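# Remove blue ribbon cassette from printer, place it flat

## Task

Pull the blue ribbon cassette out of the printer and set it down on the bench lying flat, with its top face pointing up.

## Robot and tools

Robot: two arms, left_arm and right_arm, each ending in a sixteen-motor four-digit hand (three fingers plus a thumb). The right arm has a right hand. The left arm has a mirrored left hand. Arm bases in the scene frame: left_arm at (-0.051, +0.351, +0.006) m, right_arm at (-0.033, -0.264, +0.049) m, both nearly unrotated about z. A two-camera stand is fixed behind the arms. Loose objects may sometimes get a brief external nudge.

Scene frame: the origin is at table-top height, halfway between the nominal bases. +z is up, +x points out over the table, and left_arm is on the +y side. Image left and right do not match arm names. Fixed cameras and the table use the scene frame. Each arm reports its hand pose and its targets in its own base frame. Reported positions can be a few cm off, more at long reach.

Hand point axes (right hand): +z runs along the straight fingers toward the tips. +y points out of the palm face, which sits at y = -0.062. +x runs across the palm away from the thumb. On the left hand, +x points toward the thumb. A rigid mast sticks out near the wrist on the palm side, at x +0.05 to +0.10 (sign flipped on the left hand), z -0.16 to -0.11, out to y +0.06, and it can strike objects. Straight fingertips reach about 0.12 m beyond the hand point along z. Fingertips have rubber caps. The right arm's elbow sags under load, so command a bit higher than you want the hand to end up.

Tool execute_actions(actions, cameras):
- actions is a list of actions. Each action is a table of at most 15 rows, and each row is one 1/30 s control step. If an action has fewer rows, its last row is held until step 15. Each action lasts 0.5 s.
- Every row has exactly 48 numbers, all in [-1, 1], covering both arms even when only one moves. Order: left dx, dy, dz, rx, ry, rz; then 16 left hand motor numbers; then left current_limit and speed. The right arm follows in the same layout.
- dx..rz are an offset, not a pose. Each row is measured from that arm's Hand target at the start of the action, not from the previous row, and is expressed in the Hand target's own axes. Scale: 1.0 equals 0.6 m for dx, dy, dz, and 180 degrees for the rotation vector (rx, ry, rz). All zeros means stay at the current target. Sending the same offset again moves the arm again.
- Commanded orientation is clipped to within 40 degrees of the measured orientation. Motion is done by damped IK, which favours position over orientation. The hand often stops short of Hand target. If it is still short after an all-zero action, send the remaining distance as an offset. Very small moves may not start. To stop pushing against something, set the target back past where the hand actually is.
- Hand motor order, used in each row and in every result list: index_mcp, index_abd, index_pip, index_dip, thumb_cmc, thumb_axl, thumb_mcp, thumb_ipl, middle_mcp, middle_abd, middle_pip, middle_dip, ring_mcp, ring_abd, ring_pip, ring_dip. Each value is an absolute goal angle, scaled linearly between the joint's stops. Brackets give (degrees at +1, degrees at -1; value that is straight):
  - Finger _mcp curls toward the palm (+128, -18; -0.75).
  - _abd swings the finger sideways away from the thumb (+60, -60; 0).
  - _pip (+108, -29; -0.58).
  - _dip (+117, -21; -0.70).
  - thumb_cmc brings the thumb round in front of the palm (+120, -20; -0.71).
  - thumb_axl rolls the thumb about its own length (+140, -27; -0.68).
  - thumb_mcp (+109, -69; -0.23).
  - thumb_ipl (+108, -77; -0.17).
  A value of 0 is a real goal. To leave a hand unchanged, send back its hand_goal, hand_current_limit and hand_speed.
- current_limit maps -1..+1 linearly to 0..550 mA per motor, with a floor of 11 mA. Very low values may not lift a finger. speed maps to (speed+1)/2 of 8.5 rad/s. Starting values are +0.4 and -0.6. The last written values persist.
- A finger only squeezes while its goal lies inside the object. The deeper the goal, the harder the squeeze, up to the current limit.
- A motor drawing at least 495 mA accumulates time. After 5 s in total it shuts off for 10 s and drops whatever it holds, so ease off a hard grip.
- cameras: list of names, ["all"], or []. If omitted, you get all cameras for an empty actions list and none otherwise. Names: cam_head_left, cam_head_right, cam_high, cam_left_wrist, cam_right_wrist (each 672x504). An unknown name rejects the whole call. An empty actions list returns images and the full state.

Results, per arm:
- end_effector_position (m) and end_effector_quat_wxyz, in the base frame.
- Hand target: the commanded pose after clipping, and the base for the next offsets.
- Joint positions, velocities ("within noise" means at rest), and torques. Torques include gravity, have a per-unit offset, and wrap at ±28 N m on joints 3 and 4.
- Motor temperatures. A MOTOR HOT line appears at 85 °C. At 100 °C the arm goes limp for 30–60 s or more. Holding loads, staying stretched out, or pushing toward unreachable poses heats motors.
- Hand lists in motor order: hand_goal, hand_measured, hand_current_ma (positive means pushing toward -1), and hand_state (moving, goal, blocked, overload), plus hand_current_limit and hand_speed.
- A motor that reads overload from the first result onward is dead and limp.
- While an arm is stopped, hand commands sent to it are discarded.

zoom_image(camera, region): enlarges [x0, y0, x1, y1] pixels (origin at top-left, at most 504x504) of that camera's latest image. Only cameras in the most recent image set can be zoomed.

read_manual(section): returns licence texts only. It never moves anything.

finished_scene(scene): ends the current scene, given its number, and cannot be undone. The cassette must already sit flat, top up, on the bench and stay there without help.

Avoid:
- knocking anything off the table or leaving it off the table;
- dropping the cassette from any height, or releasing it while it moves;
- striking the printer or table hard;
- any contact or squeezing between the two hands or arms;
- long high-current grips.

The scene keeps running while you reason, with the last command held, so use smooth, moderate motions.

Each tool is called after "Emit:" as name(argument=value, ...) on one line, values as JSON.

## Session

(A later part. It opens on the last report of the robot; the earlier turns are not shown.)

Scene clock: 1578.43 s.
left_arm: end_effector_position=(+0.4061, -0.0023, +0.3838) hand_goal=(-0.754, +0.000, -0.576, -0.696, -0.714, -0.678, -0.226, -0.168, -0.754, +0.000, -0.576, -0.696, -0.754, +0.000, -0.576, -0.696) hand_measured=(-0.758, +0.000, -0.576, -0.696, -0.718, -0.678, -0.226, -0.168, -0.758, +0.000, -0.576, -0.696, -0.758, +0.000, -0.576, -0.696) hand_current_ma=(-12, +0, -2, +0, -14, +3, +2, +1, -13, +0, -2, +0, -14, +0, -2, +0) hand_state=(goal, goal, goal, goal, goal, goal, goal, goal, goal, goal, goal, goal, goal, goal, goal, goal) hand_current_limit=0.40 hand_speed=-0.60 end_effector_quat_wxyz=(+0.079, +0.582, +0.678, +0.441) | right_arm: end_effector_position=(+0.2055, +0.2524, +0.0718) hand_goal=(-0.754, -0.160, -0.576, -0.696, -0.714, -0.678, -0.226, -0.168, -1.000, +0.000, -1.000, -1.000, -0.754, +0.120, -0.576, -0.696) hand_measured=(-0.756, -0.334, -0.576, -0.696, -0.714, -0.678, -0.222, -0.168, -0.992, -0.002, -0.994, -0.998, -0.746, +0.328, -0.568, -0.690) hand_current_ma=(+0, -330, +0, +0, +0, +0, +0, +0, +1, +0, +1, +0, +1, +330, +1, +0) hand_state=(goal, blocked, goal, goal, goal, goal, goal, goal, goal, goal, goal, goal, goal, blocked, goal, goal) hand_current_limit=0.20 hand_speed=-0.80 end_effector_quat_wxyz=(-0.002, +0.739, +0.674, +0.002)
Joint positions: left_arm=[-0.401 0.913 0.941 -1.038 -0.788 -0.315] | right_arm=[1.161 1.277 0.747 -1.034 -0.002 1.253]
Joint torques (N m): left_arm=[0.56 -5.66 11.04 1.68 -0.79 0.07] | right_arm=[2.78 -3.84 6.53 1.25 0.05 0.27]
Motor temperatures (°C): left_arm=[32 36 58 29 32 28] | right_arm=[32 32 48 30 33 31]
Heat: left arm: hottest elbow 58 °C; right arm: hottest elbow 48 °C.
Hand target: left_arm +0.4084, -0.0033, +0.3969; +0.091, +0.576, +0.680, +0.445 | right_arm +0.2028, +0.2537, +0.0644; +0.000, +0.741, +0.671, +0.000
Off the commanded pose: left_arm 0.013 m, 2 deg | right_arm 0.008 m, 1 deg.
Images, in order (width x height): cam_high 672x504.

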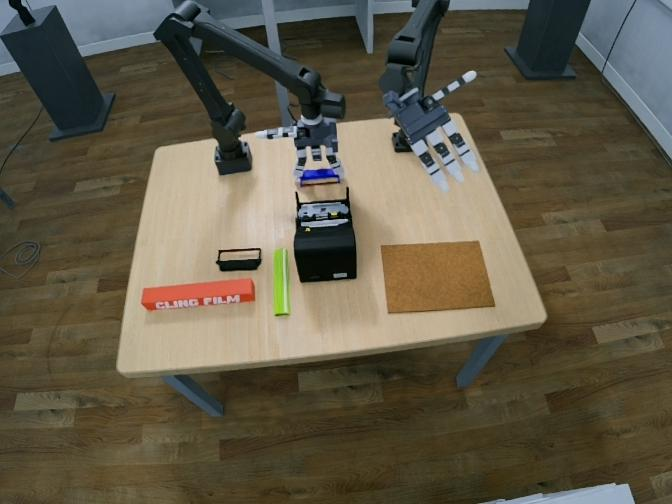

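Emit:
execute_actions(actions=[[[0,0,0,0,0,0,-0.754,0,-0.576,-0.696,-0.714,-0.678,-0.226,-0.168,-0.754,0,-0.576,-0.696,-0.754,0,-0.576,-0.696,0.4,-0.6,0,0,0.006,0,0,0,-0.754,-0.24,-0.576,-0.696,-0.714,-0.678,-0.226,-0.168,-1,0,-1,-1,-0.754,0.22,-0.576,-0.696,0.2,-0.9]],[[0,0,0,0,0,0,-0.754,0,-0.576,-0.696,-0.714,-0.678,-0.226,-0.168,-0.754,0,-0.576,-0.696,-0.754,0,-0.576,-0.696,0.4,-0.6,0,0,0,0,0,0,-0.754,-0.31,-0.576,-0.696,-0.714,-0.678,-0.226,-0.168,-1,0,-1,-1,-0.754,0.3,-0.576,-0.696,0.2,-0.9]]], cameras=["cam_high","cam_right_wrist"])

Emit:
zoom_image(camera="cam_high", region=[280, 130, 360, 200])

Emit:
zoom_image(camera="cam_right_wrist", region=[100, 0, 440, 240])

Scene clock: 1598.60 s.
left_arm: end_effector_position=(+0.4061, -0.0023, +0.3838) hand_goal=(-0.754, +0.000, -0.576, -0.696, -0.714, -0.678, -0.226, -0.168, -0.754, +0.000, -0.576, -0.696, -0.754, +0.000, -0.576, -0.696) hand_measured=(-0.758, +0.000, -0.576, -0.696, -0.718, -0.678, -0.226, -0.168, -0.758, +0.000, -0.576, -0.696, -0.758, +0.000, -0.576, -0.696) hand_current_ma=(-12, +0, -2, +0, -14, +3, +2, +1, -13, +0, -2, +0, -14, +0, -2, +0) hand_state=(goal, goal, goal, goal, goal, goal, goal, goal, goal, goal, goal, goal, goal, goal, goal, goal) hand_current_limit=0.40 hand_speed=-0.60 end_effector_quat_wxyz=(+0.079, +0.582, +0.678, +0.441) | right_arm: end_effector_position=(+0.2068, +0.2540, +0.0694) hand_goal=(-0.754, -0.310, -0.576, -0.696, -0.714, -0.678, -0.226, -0.168, -1.000, +0.000, -1.000, -1.000, -0.754, +0.300, -0.576, -0.696) hand_measured=(-0.752, -0.336, -0.576, -0.696, -0.714, -0.678, -0.222, -0.168, -0.992, -0.002, -0.994, -0.998, -0.746, +0.320, -0.570, -0.692) hand_current_ma=(+0, -8, +0, +0, +0, +0, +0, +0, +1, +0, +1, +0, +1, +4, +1, +0) hand_state=(goal, blocked, goal, goal, goal, goal, goal, goal, goal, goal, goal, goal, goal, goal, goal, goal) hand_current_limit=0.20 hand_speed=-0.90 end_effector_quat_wxyz=(-0.003, +0.739, +0.674, +0.006)
Joint positions: left_arm=[-0.401 0.913 0.941 -1.038 -0.788 -0.315] | right_arm=[1.161 1.282 0.743 -1.018 0.001 1.254]
Joint torques (N m): left_arm=[0.62 -5.6 10.97 1.65 -0.79 0.07] | right_arm=[2.78 -3.78 6.39 1.07 -0.05 0.27]
Motor temperatures (°C): left_arm=[32 36 58 29 32 28] | right_arm=[32 32 47 30 33 31]
Heat: left arm: hottest elbow 58 °C; right arm: hottest elbow 47 °C.
Hand target: left_arm +0.4084, -0.0033, +0.3969; +0.091, +0.576, +0.680, +0.445 | right_arm +0.2027, +0.2535, +0.0607; +0.000, +0.741, +0.671, +0.000
Off the commanded pose: left_arm 0.013 m, 2 deg | right_arm 0.009 m, 1 deg.
Images, in order (width x height): cam_high 672x504, cam_right_wrist 672x504.

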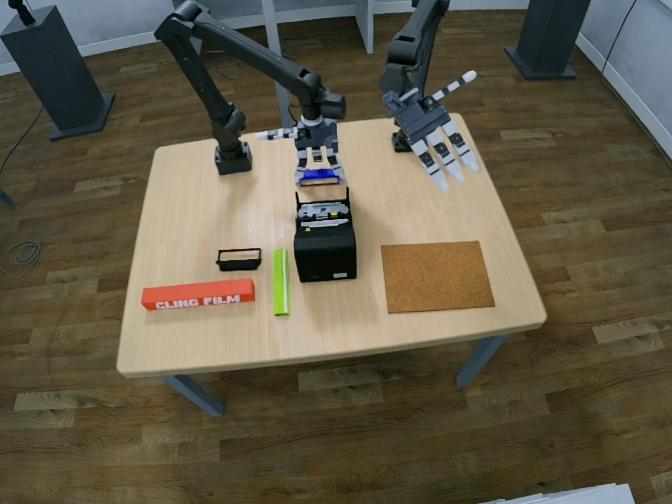

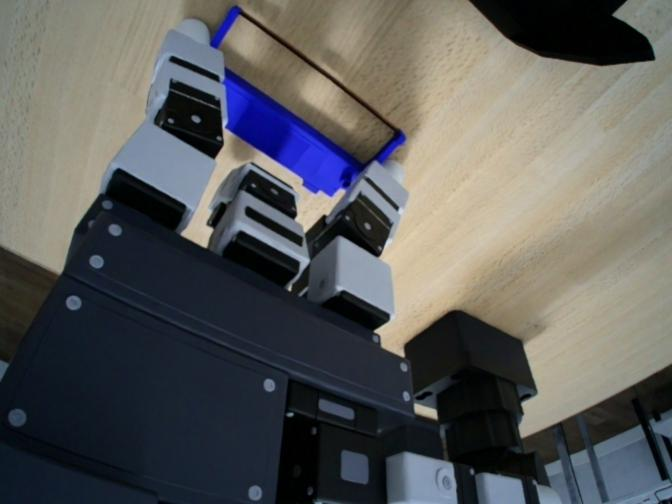

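Scaled by 6.300 from the camera's 672x504 image, which has a finer 960x720 frame.

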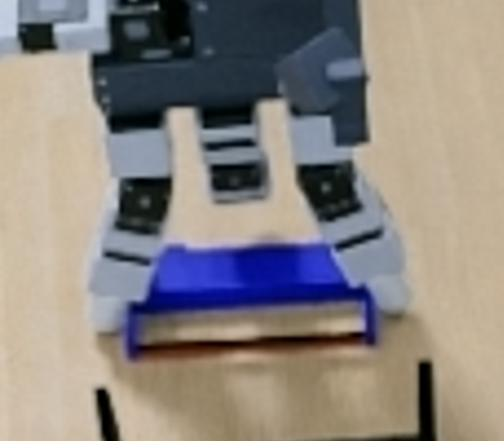

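Scaled by 1.482 from the camera's 672x504 image, which has a finer 960x720 frame.

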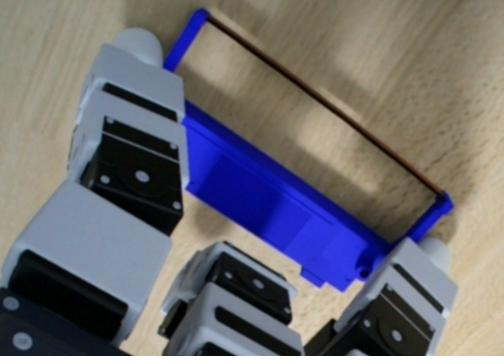

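Emit:
execute_actions(actions=[[[0,0,0,0,0,0,-0.754,0,-0.576,-0.696,-0.714,-0.678,-0.226,-0.168,-0.754,0,-0.576,-0.696,-0.754,0,-0.576,-0.696,0.4,-0.6,0,0,0,0,0,0,-0.754,-0.42,-0.576,-0.696,-0.714,-0.678,-0.226,-0.168,-1,0,-1,-1,-0.754,0.42,-0.576,-0.696,0.2,-0.85]],[[0,0,0,0,0,0,-0.754,0,-0.576,-0.696,-0.714,-0.678,-0.226,-0.168,-0.754,0,-0.576,-0.696,-0.754,0,-0.576,-0.696,0.4,-0.6,0,0,0,0,0,0,-0.754,-0.6,-0.576,-0.696,-0.714,-0.678,-0.226,-0.168,-1,0,-1,-1,-0.754,0.6,-0.576,-0.696,0.2,-0.7]],[[0,0,0,0,0,0,-0.754,0,-0.576,-0.696,-0.714,-0.678,-0.226,-0.168,-0.754,0,-0.576,-0.696,-0.754,0,-0.576,-0.696,0.4,-0.6,0,0,-0.08,0,0,0,-0.754,-0.6,-0.576,-0.696,-0.714,-0.678,-0.226,-0.168,-1,0,-1,-1,-0.754,0.6,-0.576,-0.696,0.2,-0.7]]], cameras=["cam_high","cam_right_wrist","cam_head_left"])

Emit:
zoom_image(camera="cam_high", region=[280, 130, 360, 200])

Emit:
zoom_image(camera="cam_right_wrist", region=[100, 0, 440, 240])

Scene clock: 1616.23 s.
left_arm: end_effector_position=(+0.4061, -0.0023, +0.3838) hand_goal=(-0.754, +0.000, -0.576, -0.696, -0.714, -0.678, -0.226, -0.168, -0.754, +0.000, -0.576, -0.696, -0.754, +0.000, -0.576, -0.696) hand_measured=(-0.758, +0.000, -0.576, -0.696, -0.718, -0.678, -0.226, -0.168, -0.758, +0.000, -0.576, -0.696, -0.758, +0.000, -0.576, -0.696) hand_current_ma=(-12, +0, -2, +0, -14, +3, +2, +1, -13, +0, -2, +0, -14, +0, -2, +0) hand_state=(goal, goal, goal, goal, goal, goal, goal, goal, goal, goal, goal, goal, goal, goal, goal, goal) hand_current_limit=0.40 hand_speed=-0.60 end_effector_quat_wxyz=(+0.079, +0.582, +0.678, +0.441) | right_arm: end_effector_position=(+0.1986, +0.2357, +0.0891) hand_goal=(-0.754, -0.600, -0.576, -0.696, -0.714, -0.678, -0.226, -0.168, -1.000, +0.000, -1.000, -1.000, -0.754, +0.600, -0.576, -0.696) hand_measured=(-0.752, -0.592, -0.576, -0.696, -0.714, -0.678, -0.222, -0.168, -0.992, -0.002, -0.994, -0.998, -0.750, +0.594, -0.572, -0.692) hand_current_ma=(+0, +1, +0, +0, +0, +0, +0, +0, +1, +0, +1, +0, +0, +0, +0, +0) hand_state=(goal, goal, goal, goal, goal, goal, goal, goal, goal, goal, goal, goal, goal, goal, goal, goal) hand_current_limit=0.20 hand_speed=-0.70 end_effector_quat_wxyz=(+0.011, +0.739, +0.673, -0.023)
Joint positions: left_arm=[-0.401 0.913 0.941 -1.038 -0.788 -0.315] | right_arm=[1.161 1.24 0.766 -1.148 0 1.254]
Joint torques (N m): left_arm=[0.79 -5.77 11.03 1.69 -0.78 0.08] | right_arm=[2.73 -6.12 10.76 0.05 -0.06 0.26]
Motor temperatures (°C): left_arm=[32 36 58 29 32 28] | right_arm=[32 32 47 30 33 31]
Heat: left arm: hottest elbow 58 °C; right arm: hottest elbow 47 °C.
Hand target: left_arm +0.4084, -0.0033, +0.3969; +0.091, +0.576, +0.680, +0.445 | right_arm +0.2028, +0.2537, +0.1089; +0.000, +0.741, +0.671, +0.000
Off the commanded pose: left_arm 0.013 m, 2 deg | right_arm 0.027 m, 3 deg.
Images, in order (width x height): cam_head_left 672x504, cam_high 672x504, cam_right_wrist 672x504.

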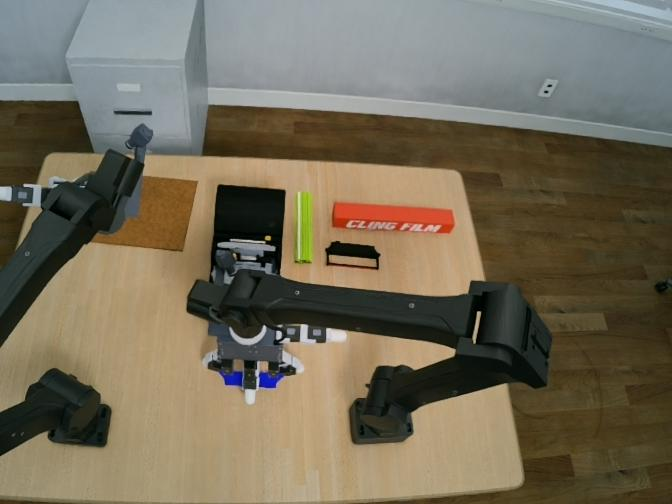

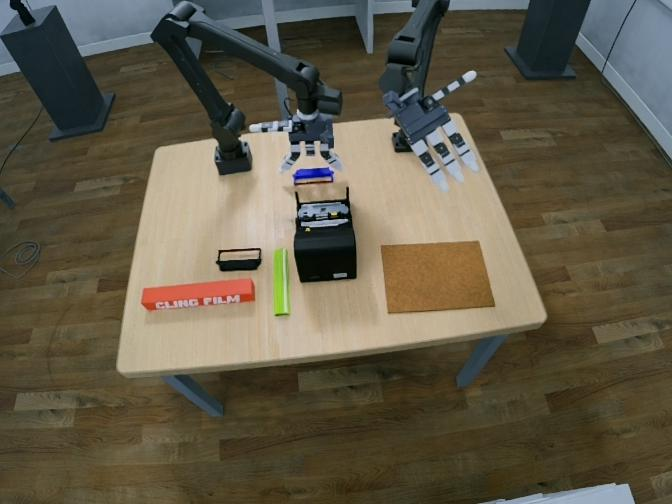

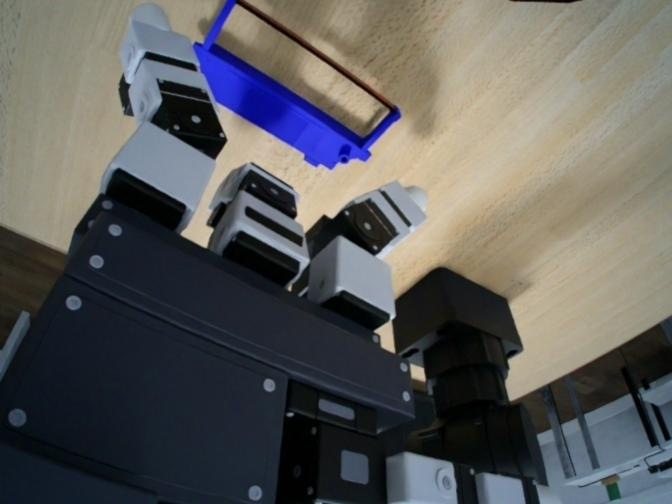

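Scaled by 6.300 from the camera's 672x504 image, which has a finer 960x720 frame.

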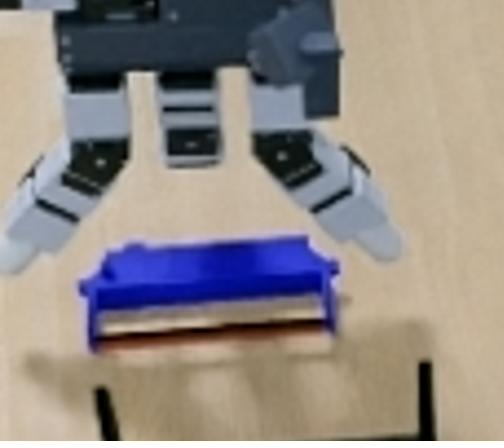

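Scaled by 1.482 from the camera's 672x504 image, which has a finer 960x720 frame.

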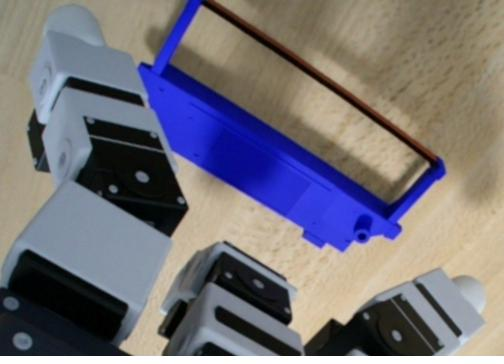

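Emit:
execute_actions(actions=[[[0,0,0,0,0,0,-0.754,0,-0.576,-0.696,-0.714,-0.678,-0.226,-0.168,-0.754,0,-0.576,-0.696,-0.754,0,-0.576,-0.696,0.4,-0.6,0.01,0,-0.07,0,0,0,-0.754,-0.6,-0.576,-0.696,-0.714,-0.678,-0.226,-0.168,-1,0,-1,-1,-0.754,0.6,-0.576,-0.696,0.2,-0.7]],[[0,0,0,0,0,0,-0.754,0,-0.576,-0.696,-0.714,-0.678,-0.226,-0.168,-0.754,0,-0.576,-0.696,-0.754,0,-0.576,-0.696,0.4,-0.6,0,0.08,-0.12,0,0,0,-0.754,-0.6,-0.576,-0.696,-0.714,-0.678,-0.226,-0.168,-1,0,-1,-1,-0.754,0.6,-0.576,-0.696,0.2,-0.7]],[[0,0,0,0,0,0,-0.754,0,-0.576,-0.696,-0.714,-0.678,-0.226,-0.168,-0.754,0,-0.576,-0.696,-0.754,0,-0.576,-0.696,0.4,-0.6,-0.1,0.1,-0.1,0,0,0,-0.754,0,-0.576,-0.696,-0.714,-0.678,-0.226,-0.168,-0.754,0,-0.576,-0.696,-0.754,0,-0.576,-0.696,0.2,-0.6]]], cameras=["cam_high","cam_right_wrist","cam_head_left","cam_head_right"])

Emit:
zoom_image(camera="cam_high", region=[270, 130, 370, 210])

Emit:
zoom_image(camera="cam_head_left", region=[180, 320, 340, 440])

Scene clock: 1649.67 s.
left_arm: end_effector_position=(+0.4061, -0.0023, +0.3838) hand_goal=(-0.754, +0.000, -0.576, -0.696, -0.714, -0.678, -0.226, -0.168, -0.754, +0.000, -0.576, -0.696, -0.754, +0.000, -0.576, -0.696) hand_measured=(-0.758, +0.000, -0.576, -0.696, -0.718, -0.678, -0.226, -0.168, -0.758, +0.000, -0.576, -0.696, -0.758, +0.000, -0.576, -0.696) hand_current_ma=(-12, +0, -2, +0, -14, +3, +2, +1, -13, +0, -2, +0, -14, +0, -2, +0) hand_state=(goal, goal, goal, goal, goal, goal, goal, goal, goal, goal, goal, goal, goal, goal, goal, goal) hand_current_limit=0.40 hand_speed=-0.60 end_effector_quat_wxyz=(+0.079, +0.582, +0.678, +0.441) | right_arm: end_effector_position=(+0.2935, +0.1810, +0.2649) hand_goal=(-0.754, +0.000, -0.576, -0.696, -0.714, -0.678, -0.226, -0.168, -0.754, +0.000, -0.576, -0.696, -0.754, +0.000, -0.576, -0.696) hand_measured=(-0.752, -0.002, -0.576, -0.696, -0.714, -0.678, -0.222, -0.168, -0.754, -0.002, -0.578, -0.698, -0.752, +0.004, -0.574, -0.694) hand_current_ma=(+0, +0, +0, +0, +0, +0, +0, +0, +0, +0, +0, +0, +0, +0, +0, +0) hand_state=(goal, goal, goal, goal, goal, goal, goal, goal, goal, goal, goal, goal, goal, goal, goal, goal) hand_current_limit=0.20 hand_speed=-0.60 end_effector_quat_wxyz=(+0.004, +0.744, +0.668, -0.016)
Joint positions: left_arm=[-0.401 0.913 0.941 -1.038 -0.788 -0.315] | right_arm=[0.793 1.141 1.167 -1.628 0.006 0.9]
Joint torques (N m): left_arm=[0.79 -5.66 11.03 1.68 -0.8 0.08] | right_arm=[1.03 -3.49 12.19 0.14 -0.1 -0.06]
Motor temperatures (°C): left_arm=[32 36 58 29 32 28] | right_arm=[32 32 51 30 33 31]
Heat: left arm: hottest elbow 58 °C; right arm: hottest elbow 51 °C.
Hand target: left_arm +0.4084, -0.0033, +0.3969; +0.091, +0.576, +0.680, +0.445 | right_arm +0.3051, +0.1891, +0.2827; +0.000, +0.741, +0.671, +0.000
Off the commanded pose: left_arm 0.013 m, 2 deg | right_arm 0.023 m, 2 deg.
Images, in order (width x height): cam_head_left 672x504, cam_head_right 672x504, cam_high 672x504, cam_right_wrist 672x504.

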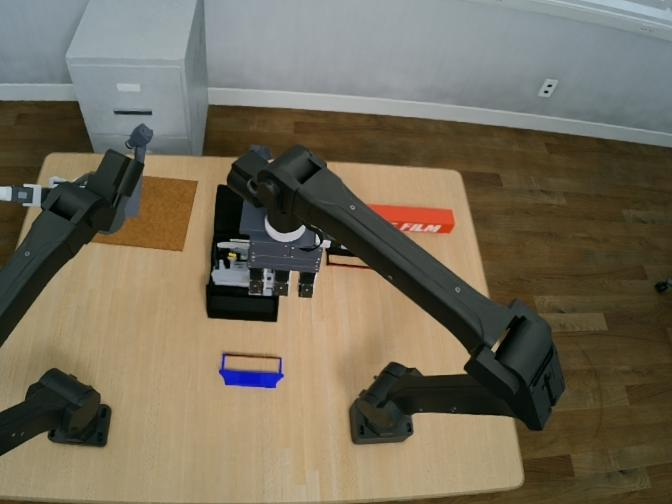

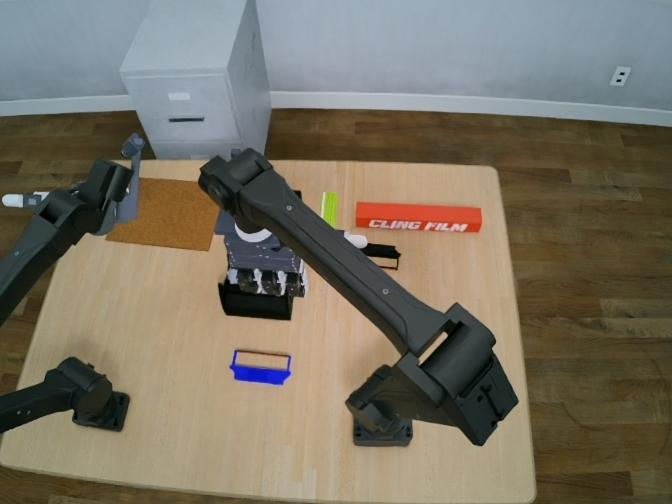

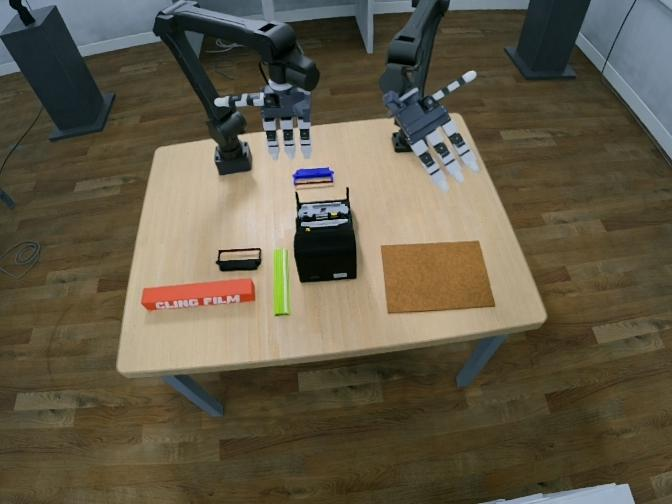

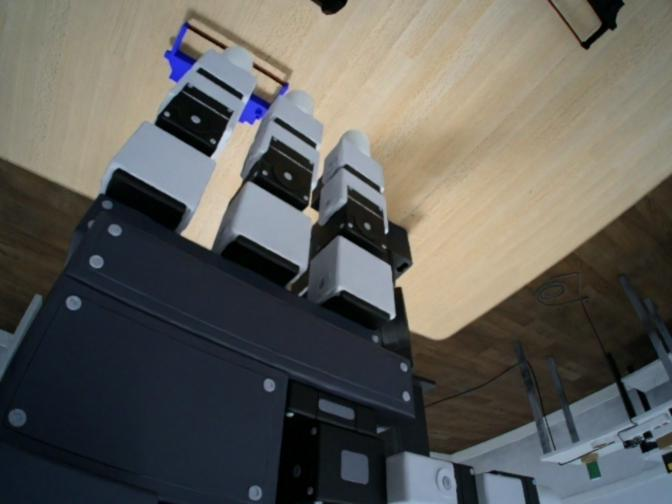

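Scaled by 5.040 from the camera's 672x504 image, which has a finer 960x720 frame.

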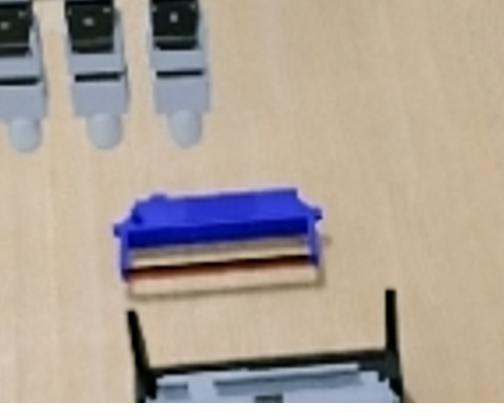

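Scaled by 3.150 from the camera's 672x504 image, which has a finer 960x720 frame.

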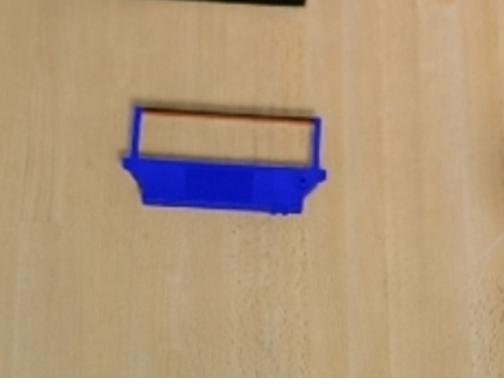

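Emit:
finished_scene(scene=1)

The scene is finished: the task was done.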